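# Place the strawberry cake in the white basket

## Task

Get the strawberry cake inside the white basket without moving the basket or the other items much from where they started, and finish with neither arm in contact with any of them.

## Robot and tools

Robot: two six-joint arms, left_arm and right_arm, each with a parallel gripper. Joint order in every row and every per-arm list: waist, shoulder, elbow, wrist pitch, wrist yaw, wrist roll, then the gripper. Stated ranges (rad): waist -2.618 to 3.054, shoulder 0.000 to 3.142, elbow 0.000 to 3.142, wrist pitch -1.571 to 1.571, wrist yaw -1.571 to 1.571, wrist roll -2.094 to 2.094. Real ends may differ by up to 0.059 rad. Wrist yaw is sign-flipped against the URDF in everything sent and reported; the ranges keep URDF signs, so a URDF range of a to b becomes -b to -a in your numbers.

Frame: all hand positions, orientations and velocities use the scene frame. Its origin sits at table-top height, halfway between the two nominal bases. +x points out over the table, +z up, and left_arm is on the +y side (arm names do not match image sides). Calibrated bases: left_arm at (-0.026, +0.301, 0) m, right_arm at (+0.053, -0.333, 0) m, both nearly unrotated. Printed hand pose can be a few cm off, worse at long reach. Gripper fingers point along its +z and open along its y; end_effector_position is the point between the pads, about 1 cm short of the fingertips.

execute_actions(actions, cameras): actions is a list of actions; each action is a list of up to 15 rows; each row is one 1/30 s step and holds exactly 14 numbers in [-1, 1], one list covering both arms: left_arm's six joint offsets then its opening, then right_arm's six joint offsets then its opening. Fewer than 15 rows: the last row repeats to fill the action. Joint numbers are offsets, not poses, measured from the Joint targets as they stood when that action began (not from the previous row); repeating an offset in a later action moves further. Scale: 1.0 equals 2.224 rad for waist, shoulder and elbow, and 8.485 rad for the three wrist joints. Opening is absolute: +1 fully open, -1 closed; intermediate values send the fingers to where grip_measured reads that number. An action that would push a joint more than 0.059 rad beyond its range is refused for both arms; a malformed action or failing first action rejects the whole call. An empty actions list just reports state and images. cameras: list of names (cam_head_left, cam_head_right, cam_left_wrist, cam_right_wrist, all 672x504); omitted/null/["all"] gives all, [] gives none, an unknown name voids the call.

move(target, speed, blend, opening_speed, blocking, cameras): target is one 14-number row in the same layout and scale, or a list of up to 15 such rows; every row's offsets count from the same starting Joint targets, not from the previous row. All joints run in step, so grippers trace curves, with no collision avoidance. speed: peak rad/s of the joint with farthest to travel, 0.01 to 12.57, default 0.5, one value or one per target. blend: corner rounding in rad for lists, default 0. opening_speed: rate of the opening command per second on the -1..+1 scale, at least 0.2; use a low value when squeezing something soft. blocking=false returns after about 0.5 s while the move continues. Paths take at least 0.5 s and are cut off past 10 s. The result adds a move: line: done, off_target (rest with a joint over 0.035 rad from target), moving, held, or fault, plus limits=held if steps were withheld. done does not mean no contact.

wait(seconds 0 to 10, cameras) lets time pass while arms hold commands. stop(cameras) brakes a running move. zoom_image(camera, region [x0, y0, x1, y1] in pixels, at most 504x504, origin top-left) enlarges part of that camera's latest image. read_manual(section "licences") returns licence text only. finished_scene(scene) ends the current scene irreversibly; the task is scene 1.

Results: end_effector_position (m) and end_effector_quat_wxyz per arm; Joint positions (rad) and Joint velocities (rad/s) per arm, with the finger gap (m, 0.094 fully open) last; Joint targets, the base for your next offsets; Tool commands; grip_measured (same scale as opening; up to about 2.7 mm too wide when empty, a bit narrower than a squeezed part); grip_effort_nm (motor effort, negative closing, not a pad force); joint torques (include arm weight; joints 1-3 wrap at ±28 N m). "joint sent to its limit" means a joint was clipped at its end. "joint command not followed" means the clearance check altered some targets. Velocities shown as "within noise" mean the arm is still.

Motion limits: each joint target may lead its measured angle by only 0.339 rad (big three) or 2.2 rad (wrists), and targets that would put a gripper over 200 mm from its present spot are scaled back, so large motions need several actions. Tiny turns may not start. To resend one gripper unchanged, repeat its current command; 0 is a real command (half open). Sending 0 offsets for an arm re-commands its current targets; to stop pushing on something, command targets back past the measured positions.

Avoid: dropping the cake, releasing anything while it moves, fast or hard contact, heavy presses, arms hitting or pinching each other, knocking anything off the table or leaving it off, and shifting the basket. Keep arms from straining or holding loads long: motors heat, a MOTOR HOT line warns at 75 °C, a fault at 90 °C folds and idles that arm, and at 100 °C it collapses. Loose objects may occasionally be nudged by outside pushes. A wrist camera cable resting on an object counts as touching it, so retreat fully at the end.

Each tool is called after "Call:" as name([rows], argument=value, ...), one row to a line, values as JSON.

## Session

Call:
execute_actions(actions=[])

Call:
zoom_image(camera="cam_head_left", region=[180, 200, 484, 428])

Scene clock: 0.00 s.
left_arm: end_effector_position=(+0.3753, +0.2977, +0.1035) grip_measured=+1.000 grip_effort_nm=n/a end_effector_quat_wxyz=(+0.586, +0.042, +0.806, -0.072) | right_arm: end_effector_position=(+0.4622, -0.3357, +0.1305) grip_measured=+1.000 grip_effort_nm=n/a end_effector_quat_wxyz=(+0.634, +0.023, +0.773, -0.029)
Joint positions: left_arm=[0.077 1.568 0.393 0.855 -0.268 0.017 0.094] | right_arm=[0.031 1.561 0.381 0.982 -0.115 0.006 0.094]
Joint velocities: within noise
Joint torques (N m): no reading
Motor temperatures (°C): left_arm=[22 26 23 21 23 19 23] | right_arm=[23 24 24 29 23 21 20]
Heat: left arm: 26 °C; right arm: 29 °C.
Joint targets: left_arm=[0.077 1.563 0.398 0.849 -0.269 0.017] | right_arm=[0.031 1.558 0.384 0.971 -0.116 0.006]
Tool commands: left_gripper/opening=+1.0 right_gripper/opening=+1.0

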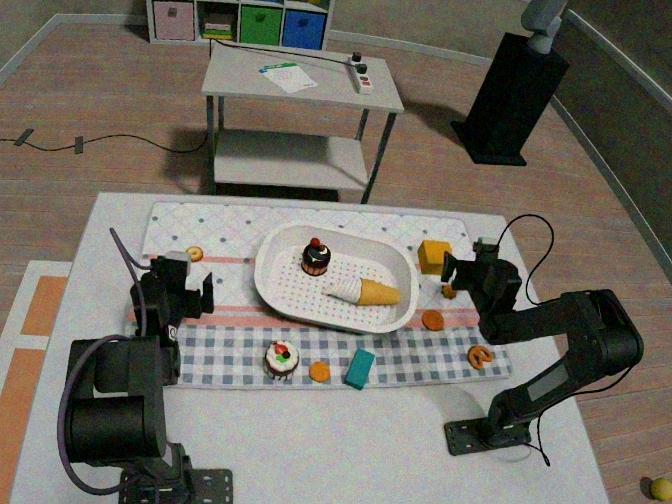

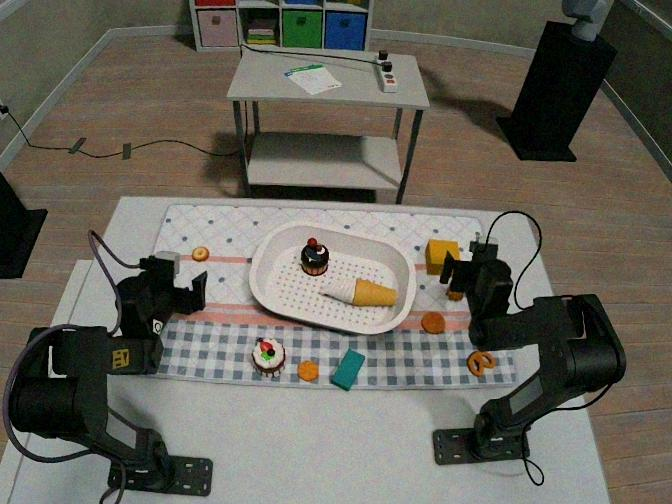

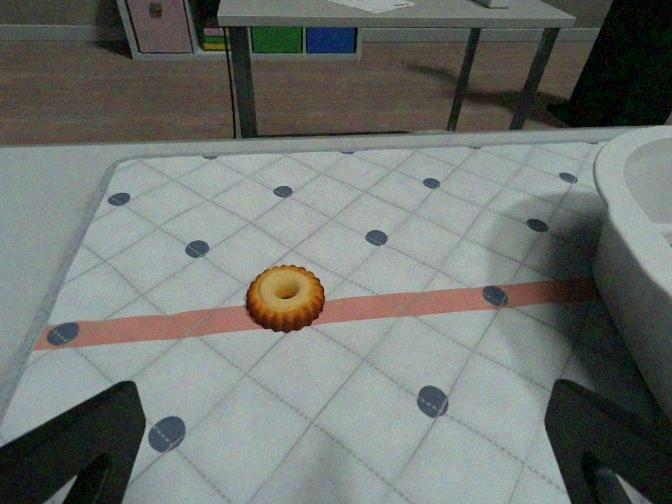

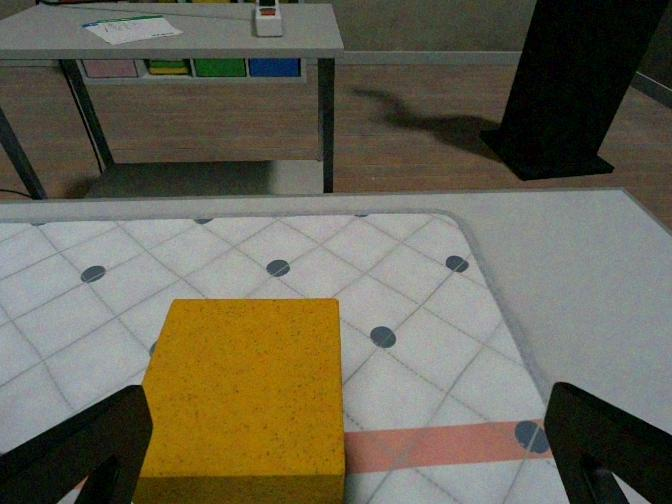

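Scaled by 1.658 from the camera's 672x504 image, which has a finer 960x720 frame.

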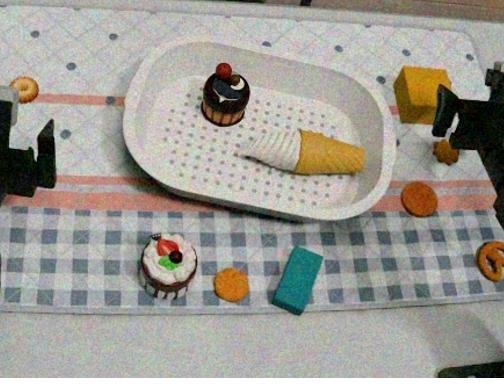

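Call:
move([
  [-0.05,-0.1367,0.272,-0.1935,0.0317,-0.002,1,0,0,0,0,0,0,1],
  [-0.3485,-0.1367,0.272,-0.1935,0.0317,-0.002,1,0,0,0,0,0,0,1],
], speed=2, blend=0.15, cameras=["cam_left_wrist"])

Scene clock: 9.30 s.
left_arm: end_effector_position=(+0.2205, +0.1066, +0.1383) grip_measured=+1.000 grip_effort_nm=-0.007 end_effector_quat_wxyz=(+0.234, +0.320, +0.914, -0.085) | right_arm: end_effector_position=(+0.4622, -0.3357, +0.1305) grip_measured=+1.000 grip_effort_nm=0.027 end_effector_quat_wxyz=(+0.634, +0.023, +0.773, -0.029)
Joint positions: left_arm=[-0.695 1.274 0.975 -0.769 -0.009 0.006 0.094] | right_arm=[0.031 1.561 0.381 0.982 -0.115 0.006 0.094]
Joint velocities: within noise
Joint torques (N m): left_arm=[-0.31 -5.05 8.77 1.09 0.08 -0.04] | right_arm=[0.03 -4.81 6.67 1.6 -0.05 0]
Motor temperatures (°C): left_arm=[22 26 24 24 23 19 23] | right_arm=[23 25 25 31 23 21 20]
Heat: left arm: 26 °C; right arm: 31 °C.
Joint targets: left_arm=[-0.698 1.259 1.004 -0.792 0.000 0.000] | right_arm=[0.031 1.558 0.384 0.971 -0.116 0.006]
move: done
Images, in order (width x height): cam_left_wrist 672x504.

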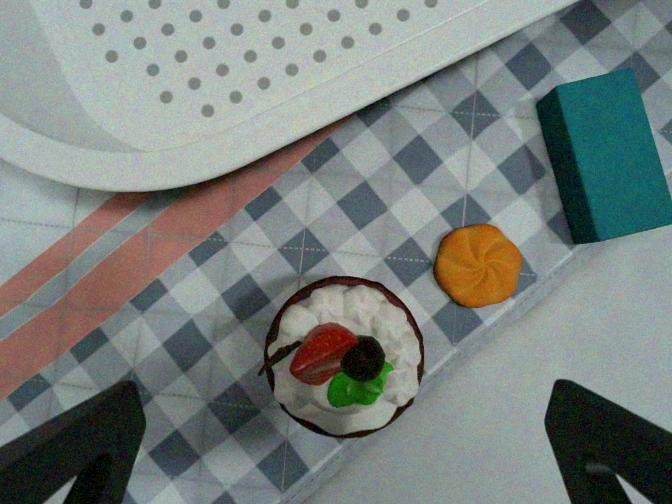

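Call:
move([
  [0,0.0647,-0.174,0.0623,0,0,1,0,0,0,0,0,0,1],
  [0,0.0647,-0.174,0.0623,0,0,0.28,0,0,0,0,0,0,1],
  [0,0,0,0,0,0,0.28,0,0,0,0,0,0,1],
  [0.076,0.3165,0.3296,-0.0038,0,0,0.28,0,0,0,0,0,0,1],
], speed=[0.8,0.8,0.8,1.0], opening_speed=1.2, blend=[0,0,0.1,0], cameras=["cam_left_wrist","cam_head_right"])

Scene clock: 23.77 s.
left_arm: end_effector_position=(+0.4057, +0.0656, +0.1412) grip_measured=+0.407 grip_effort_nm=-1.028 end_effector_quat_wxyz=(+0.241, +0.242, +0.938, -0.064) | right_arm: end_effector_position=(+0.4622, -0.3357, +0.1305) grip_measured=+1.000 grip_effort_nm=0.022 end_effector_quat_wxyz=(+0.634, +0.023, +0.773, -0.029)
Joint positions: left_arm=[-0.529 1.959 1.702 -0.81 -0.006 0.006 0.066] | right_arm=[0.031 1.561 0.381 0.982 -0.115 0.006 0.094]
Joint velocities: within noise
Joint torques (N m): left_arm=[-0.02 -9.92 9.29 1.19 0.05 -0.05] | right_arm=[0.02 -4.81 6.67 1.6 -0.05 -0.01]
Motor temperatures (°C): left_arm=[22 27 26 24 23 19 23] | right_arm=[23 25 25 32 23 21 20]
Heat: left arm: 27 °C; right arm: 32 °C.
Joint targets: left_arm=[-0.529 1.963 1.737 -0.825 0.000 0.000] | right_arm=[0.031 1.558 0.384 0.971 -0.116 0.006]
move: done
Images, in order (width x height): cam_head_right 672x504, cam_left_wrist 672x504.

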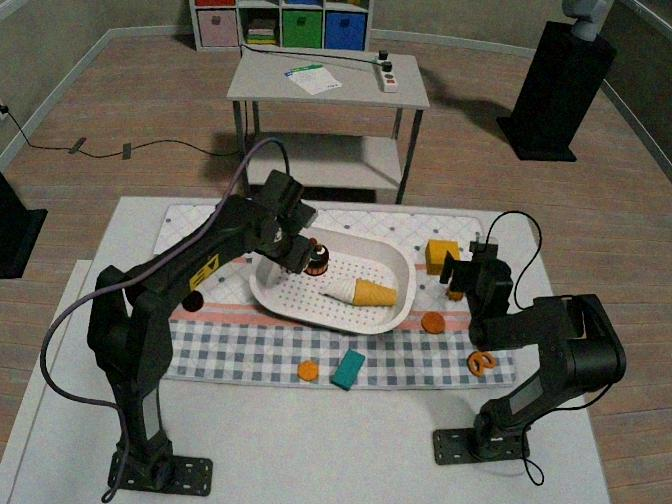

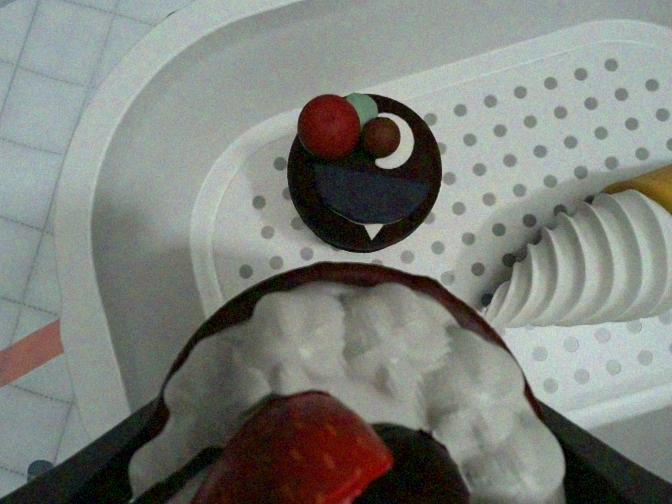

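Call:
move([
  [-0.0027,0.0530,-0.120,0.0440,0,0,0.28,0,0,0,0,0,0,1],
  [-0.0027,0.0552,-0.143,0.052,0,0,0.28,0,0,0,0,0,0,1],
  [-0.0027,0.0552,-0.143,0.052,0,0,0.75,0,0,0,0,0,0,1],
  [0,0,0,0,0,0,0.75,0,0,0,0,0,0,1],
  [0,-0.237,-0.2698,0.0087,0,0,0.75,0,0,0,0,0,0,1],
], speed=[0.6,0.15,0.5,0.7,1.2], opening_speed=1, blend=[0,0,0,0.1,0], cameras=["cam_left_wrist","cam_head_right"])

Scene clock: 38.27 s.
left_arm: end_effector_position=(+0.2908, +0.1281, +0.1484) grip_measured=+0.748 grip_effort_nm=0.120 end_effector_quat_wxyz=(+0.242, +0.242, +0.937, -0.064) | right_arm: end_effector_position=(+0.4622, -0.3357, +0.1305) grip_measured=+1.000 grip_effort_nm=0.027 end_effector_quat_wxyz=(+0.634, +0.023, +0.773, -0.029)
Joint positions: left_arm=[-0.529 1.453 1.153 -0.764 -0.006 0.006 0.082] | right_arm=[0.031 1.561 0.381 0.982 -0.115 0.006 0.094]
Joint velocities: within noise
Joint torques (N m): left_arm=[-0.02 -6.9 5.18 1.49 0.06 -0.04] | right_arm=[0.03 -4.81 6.67 1.6 -0.04 -0.01]
Motor temperatures (°C): left_arm=[22 30 27 24 23 19 24] | right_arm=[23 25 26 33 23 21 20]
Heat: left arm: 30 °C; right arm: 33 °C.
Joint targets: left_arm=[-0.529 1.436 1.136 -0.751 0.000 0.000] | right_arm=[0.031 1.558 0.384 0.971 -0.116 0.006]
move: done; target 3's new numbers were sent with left_arm's wrist pitch 0.057 rad from that target
Images, in order (width x height): cam_head_right 672x504, cam_left_wrist 672x504.

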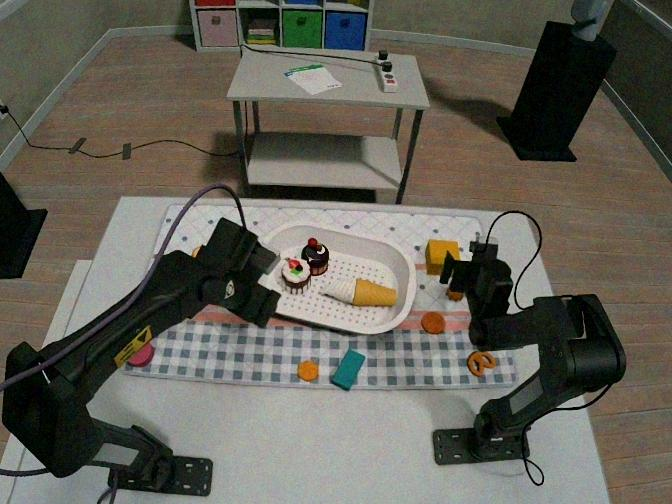

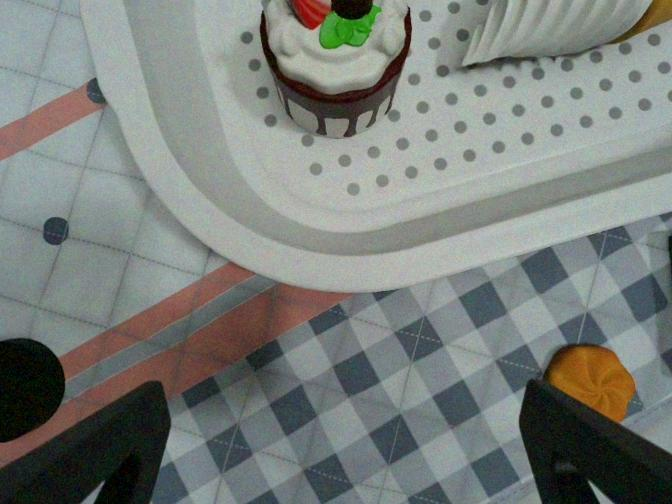

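Call:
finished_scene(scene=2)

The scene is finished: the task was done.


## Next scene

The same job, from a new start.

Call:
execute_actions(actions=[])

Call:
zoom_image(camera="cam_head_left", region=[180, 200, 484, 428])

Scene clock: 0.00 s.
left_arm: end_effector_position=(+0.3701, +0.3334, +0.1050) grip_measured=+1.000 grip_effort_nm=n/a end_effector_quat_wxyz=(+0.593, -0.053, +0.803, +0.032) | right_arm: end_effector_position=(+0.4655, -0.3440, +0.1221) grip_measured=+1.000 grip_effort_nm=n/a end_effector_quat_wxyz=(+0.618, +0.034, +0.785, -0.032)
Joint positions: left_arm=[0.018 1.543 0.359 0.885 0.068 -0.032 0.094] | right_arm=[0.01 1.573 0.405 0.93 -0.111 0.019 0.094]
Joint velocities: within noise
Joint torques (N m): no reading
Motor temperatures (°C): left_arm=[22 24 22 21 23 19 23] | right_arm=[23 22 22 26 23 21 20]
Heat: left arm: 24 °C; right arm: 26 °C.
Joint targets: left_arm=[0.018 1.538 0.364 0.880 0.068 -0.032] | right_arm=[0.010 1.570 0.408 0.918 -0.112 0.019]
Tool commands: left_gripper/opening=+1.0 right_gripper/opening=+1.0

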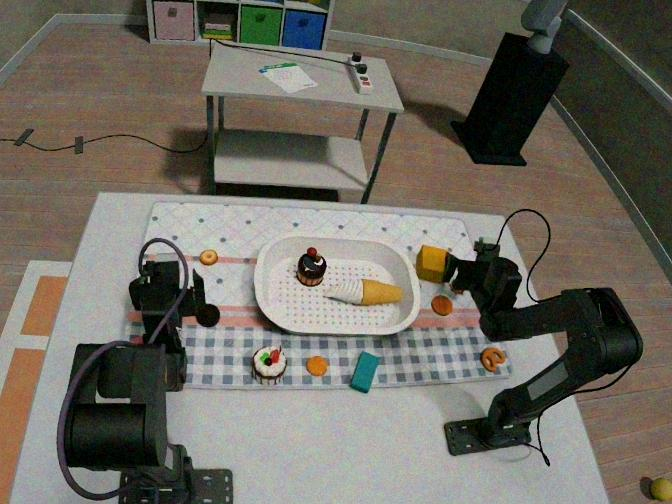

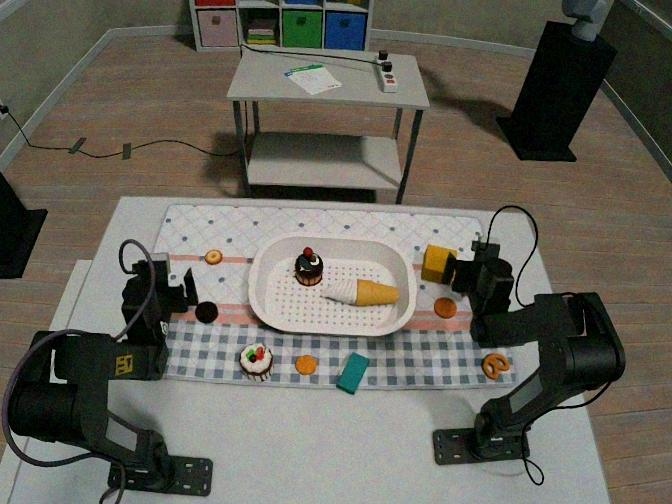

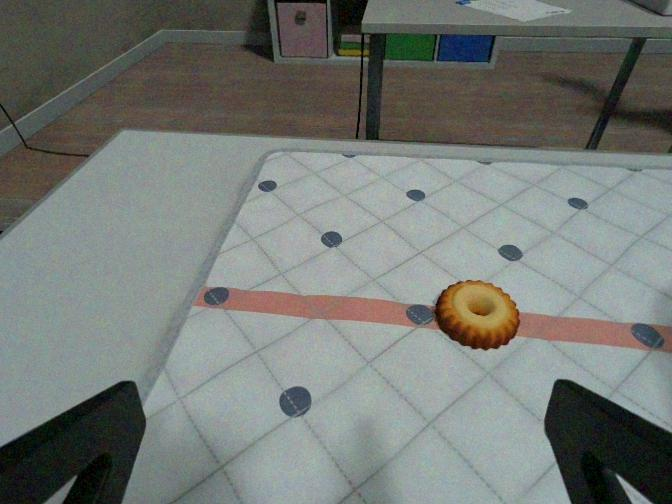

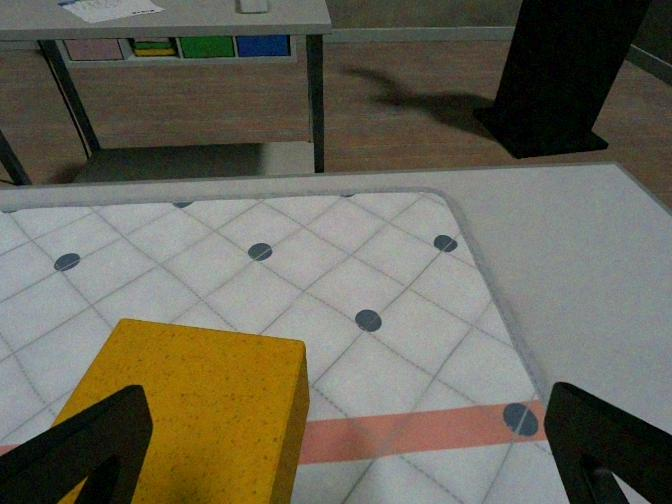

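Scaled by 1.658 from the camera's 672x504 image, which has a finer 960x720 frame.

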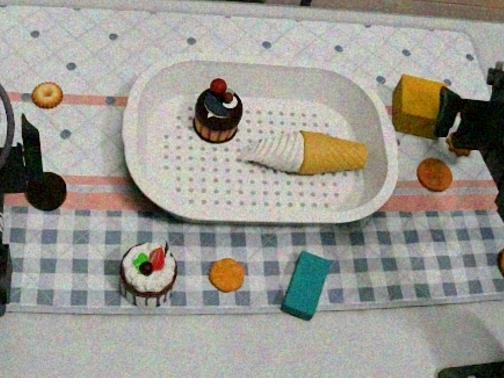

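Call:
move([
  [-0.04,-0.1704,0.2594,-0.2018,-0.008,0.0038,1,0,0,0,0,0,0,1],
  [-0.3035,-0.1704,0.2594,-0.2018,-0.008,0.0038,1,0,0,0,0,0,0,1],
], speed=2, blend=0.15, cameras=["cam_left_wrist"])

Scene clock: 7.17 s.
left_arm: end_effector_position=(+0.2092, +0.1334, +0.1387) grip_measured=+1.000 grip_effort_nm=0.002 end_effector_quat_wxyz=(+0.236, +0.293, +0.923, -0.076) | right_arm: end_effector_position=(+0.4655, -0.3440, +0.1221) grip_measured=+1.000 grip_effort_nm=0.027 end_effector_quat_wxyz=(+0.618, +0.034, +0.785, -0.032)
Joint positions: left_arm=[-0.653 1.173 0.912 -0.809 0.001 -0.006 0.094] | right_arm=[0.01 1.573 0.405 0.93 -0.111 0.019 0.094]
Joint velocities: within noise
Joint torques (N m): left_arm=[-0.39 -4.04 8.69 1.08 0 0.09] | right_arm=[0.03 -5.01 6.6 1.54 -0.05 0]
Motor temperatures (°C): left_arm=[22 25 22 23 23 19 23] | right_arm=[23 22 23 28 23 21 20]
Heat: left arm: 25 °C; right arm: 28 °C.
Joint targets: left_arm=[-0.657 1.159 0.941 -0.832 0.000 0.000] | right_arm=[0.010 1.570 0.408 0.918 -0.112 0.019]
move: done
Images, in order (width x height): cam_left_wrist 672x504.

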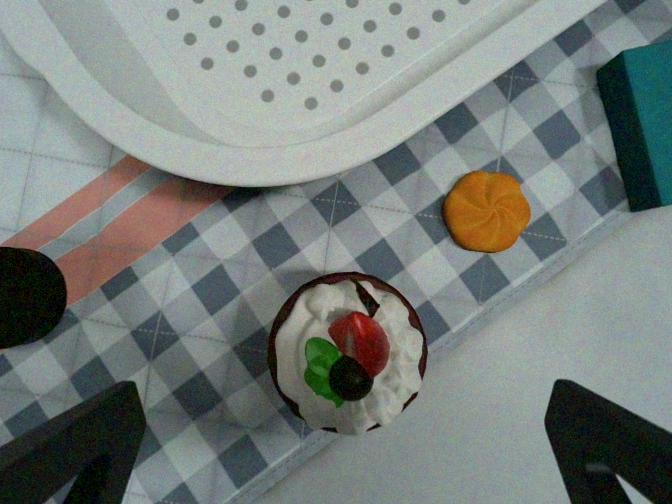

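Call:
move([
  [0,0.0585,-0.1826,0.0632,0,0,1,0,0,0,0,0,0,1],
  [0,0.0585,-0.1826,0.0632,0,0,0.28,0,0,0,0,0,0,1],
  [0,0,0,0,0,0,0.28,0,0,0,0,0,0,1],
  [0.0454,0.3098,0.2887,0.0055,0,0,0.28,0,0,0,0,0,0,1],
], speed=[0.8,0.8,0.8,1.0], opening_speed=1.2, blend=[0,0,0.1,0], cameras=["cam_left_wrist","cam_head_right"])

Scene clock: 20.97 s.
left_arm: end_effector_position=(+0.3699, +0.0707, +0.1381) grip_measured=+0.410 grip_effort_nm=-1.023 end_effector_quat_wxyz=(+0.229, +0.251, +0.938, -0.063) | right_arm: end_effector_position=(+0.4655, -0.3440, +0.1221) grip_measured=+1.000 grip_effort_nm=0.027 end_effector_quat_wxyz=(+0.618, +0.034, +0.785, -0.032)
Joint positions: left_arm=[-0.558 1.846 1.549 -0.793 -0.001 -0.006 0.066] | right_arm=[0.01 1.573 0.405 0.93 -0.111 0.019 0.094]
Joint velocities: within noise
Joint torques (N m): left_arm=[0.25 -9.2 9.13 1.35 0.02 0.09] | right_arm=[0.05 -5 6.6 1.54 -0.05 0]
Motor temperatures (°C): left_arm=[22 25 25 23 23 19 23] | right_arm=[23 22 24 30 23 21 20]
Heat: left arm: 25 °C; right arm: 30 °C.
Joint targets: left_arm=[-0.555 1.848 1.583 -0.786 0.000 0.000] | right_arm=[0.010 1.570 0.408 0.918 -0.112 0.019]
move: done
Images, in order (width x height): cam_head_right 672x504, cam_left_wrist 672x504.

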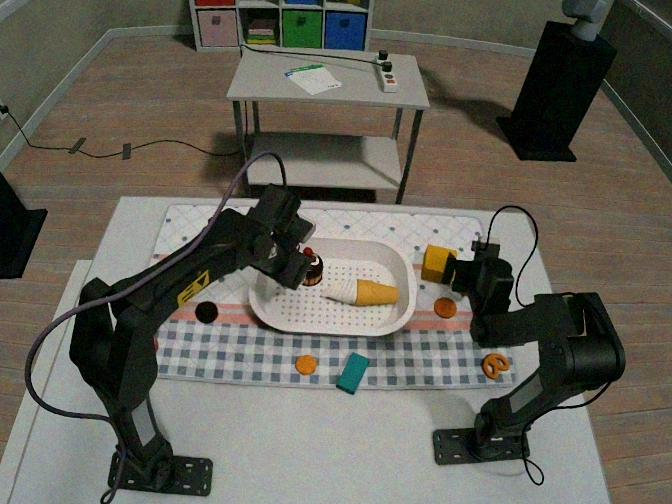

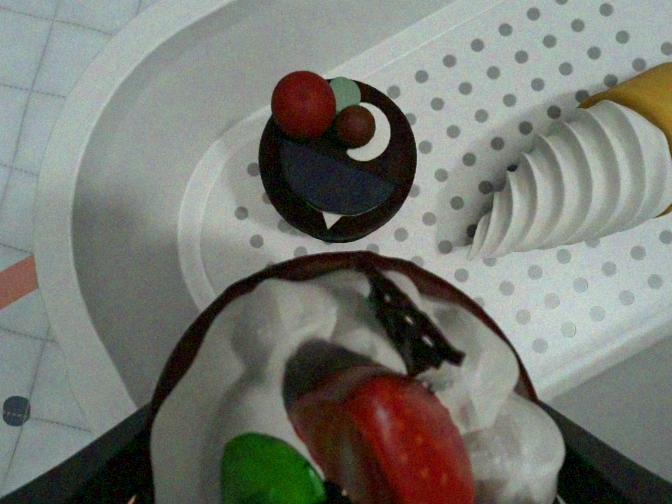

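Call:
move([
  [-0.0045,0.0625,-0.118,0.0480,0,0,0.28,0,0,0,0,0,0,1],
  [-0.0045,0.0697,-0.1317,0.0528,0,0,0.28,0,0,0,0,0,0,1],
  [-0.0045,0.0697,-0.1317,0.0528,0,0,0.75,0,0,0,0,0,0,1],
  [-0.0045,0.0193,0.0238,-0.0011,0,0,0.75,0,0,0,0,0,0,1],
  [0,-0.1853,-0.2005,0.0041,0,0,0.75,0,0,0,0,0,0,1],
], speed=[0.6,0.12,0.5,0.7,1.2], opening_speed=1, blend=[0,0,0,0.1,0], cameras=["cam_left_wrist","cam_head_right"])

Scene clock: 36.07 s.
left_arm: end_effector_position=(+0.2885, +0.1169, +0.1509) grip_measured=+0.748 grip_effort_nm=0.115 end_effector_quat_wxyz=(+0.250, +0.251, +0.933, -0.070) | right_arm: end_effector_position=(+0.4655, -0.3440, +0.1221) grip_measured=+1.000 grip_effort_nm=0.022 end_effector_quat_wxyz=(+0.618, +0.034, +0.785, -0.032)
Joint positions: left_arm=[-0.561 1.451 1.153 -0.748 -0.003 -0.006 0.082] | right_arm=[0.01 1.573 0.405 0.93 -0.111 0.019 0.094]
Joint velocities: within noise
Joint torques (N m): left_arm=[0.49 -6.87 5.15 1.31 0.02 0.1] | right_arm=[0.03 -5.01 6.61 1.54 -0.05 -0.01]
Motor temperatures (°C): left_arm=[22 28 25 24 23 19 23] | right_arm=[23 23 24 32 23 21 20]
Heat: left arm: 28 °C; right arm: 32 °C.
Joint targets: left_arm=[-0.555 1.436 1.137 -0.751 0.000 0.000] | right_arm=[0.010 1.570 0.408 0.918 -0.112 0.019]
move: done; target 3's new numbers were sent with left_arm's wrist pitch 0.045 rad from that target
Images, in order (width x height): cam_head_right 672x504, cam_left_wrist 672x504.

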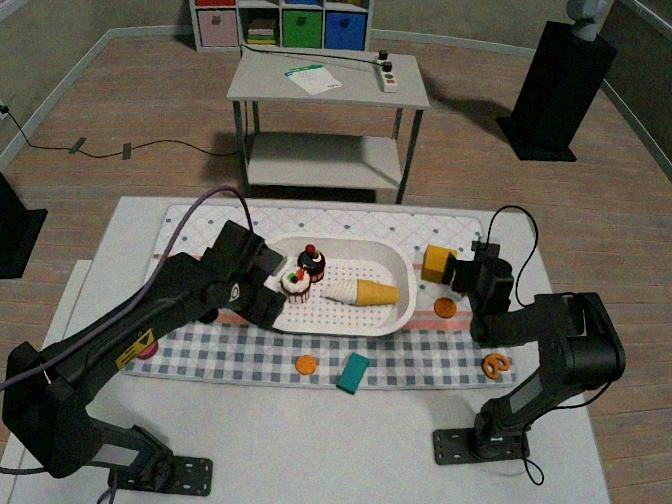

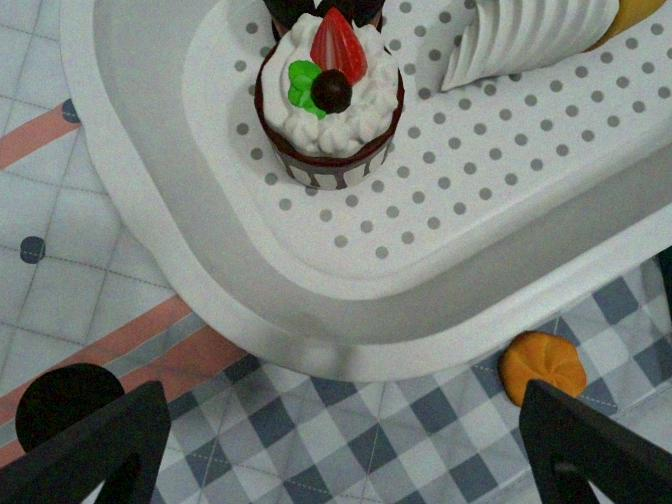

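Call:
finished_scene(scene=3)

The scene is finished: the task was done.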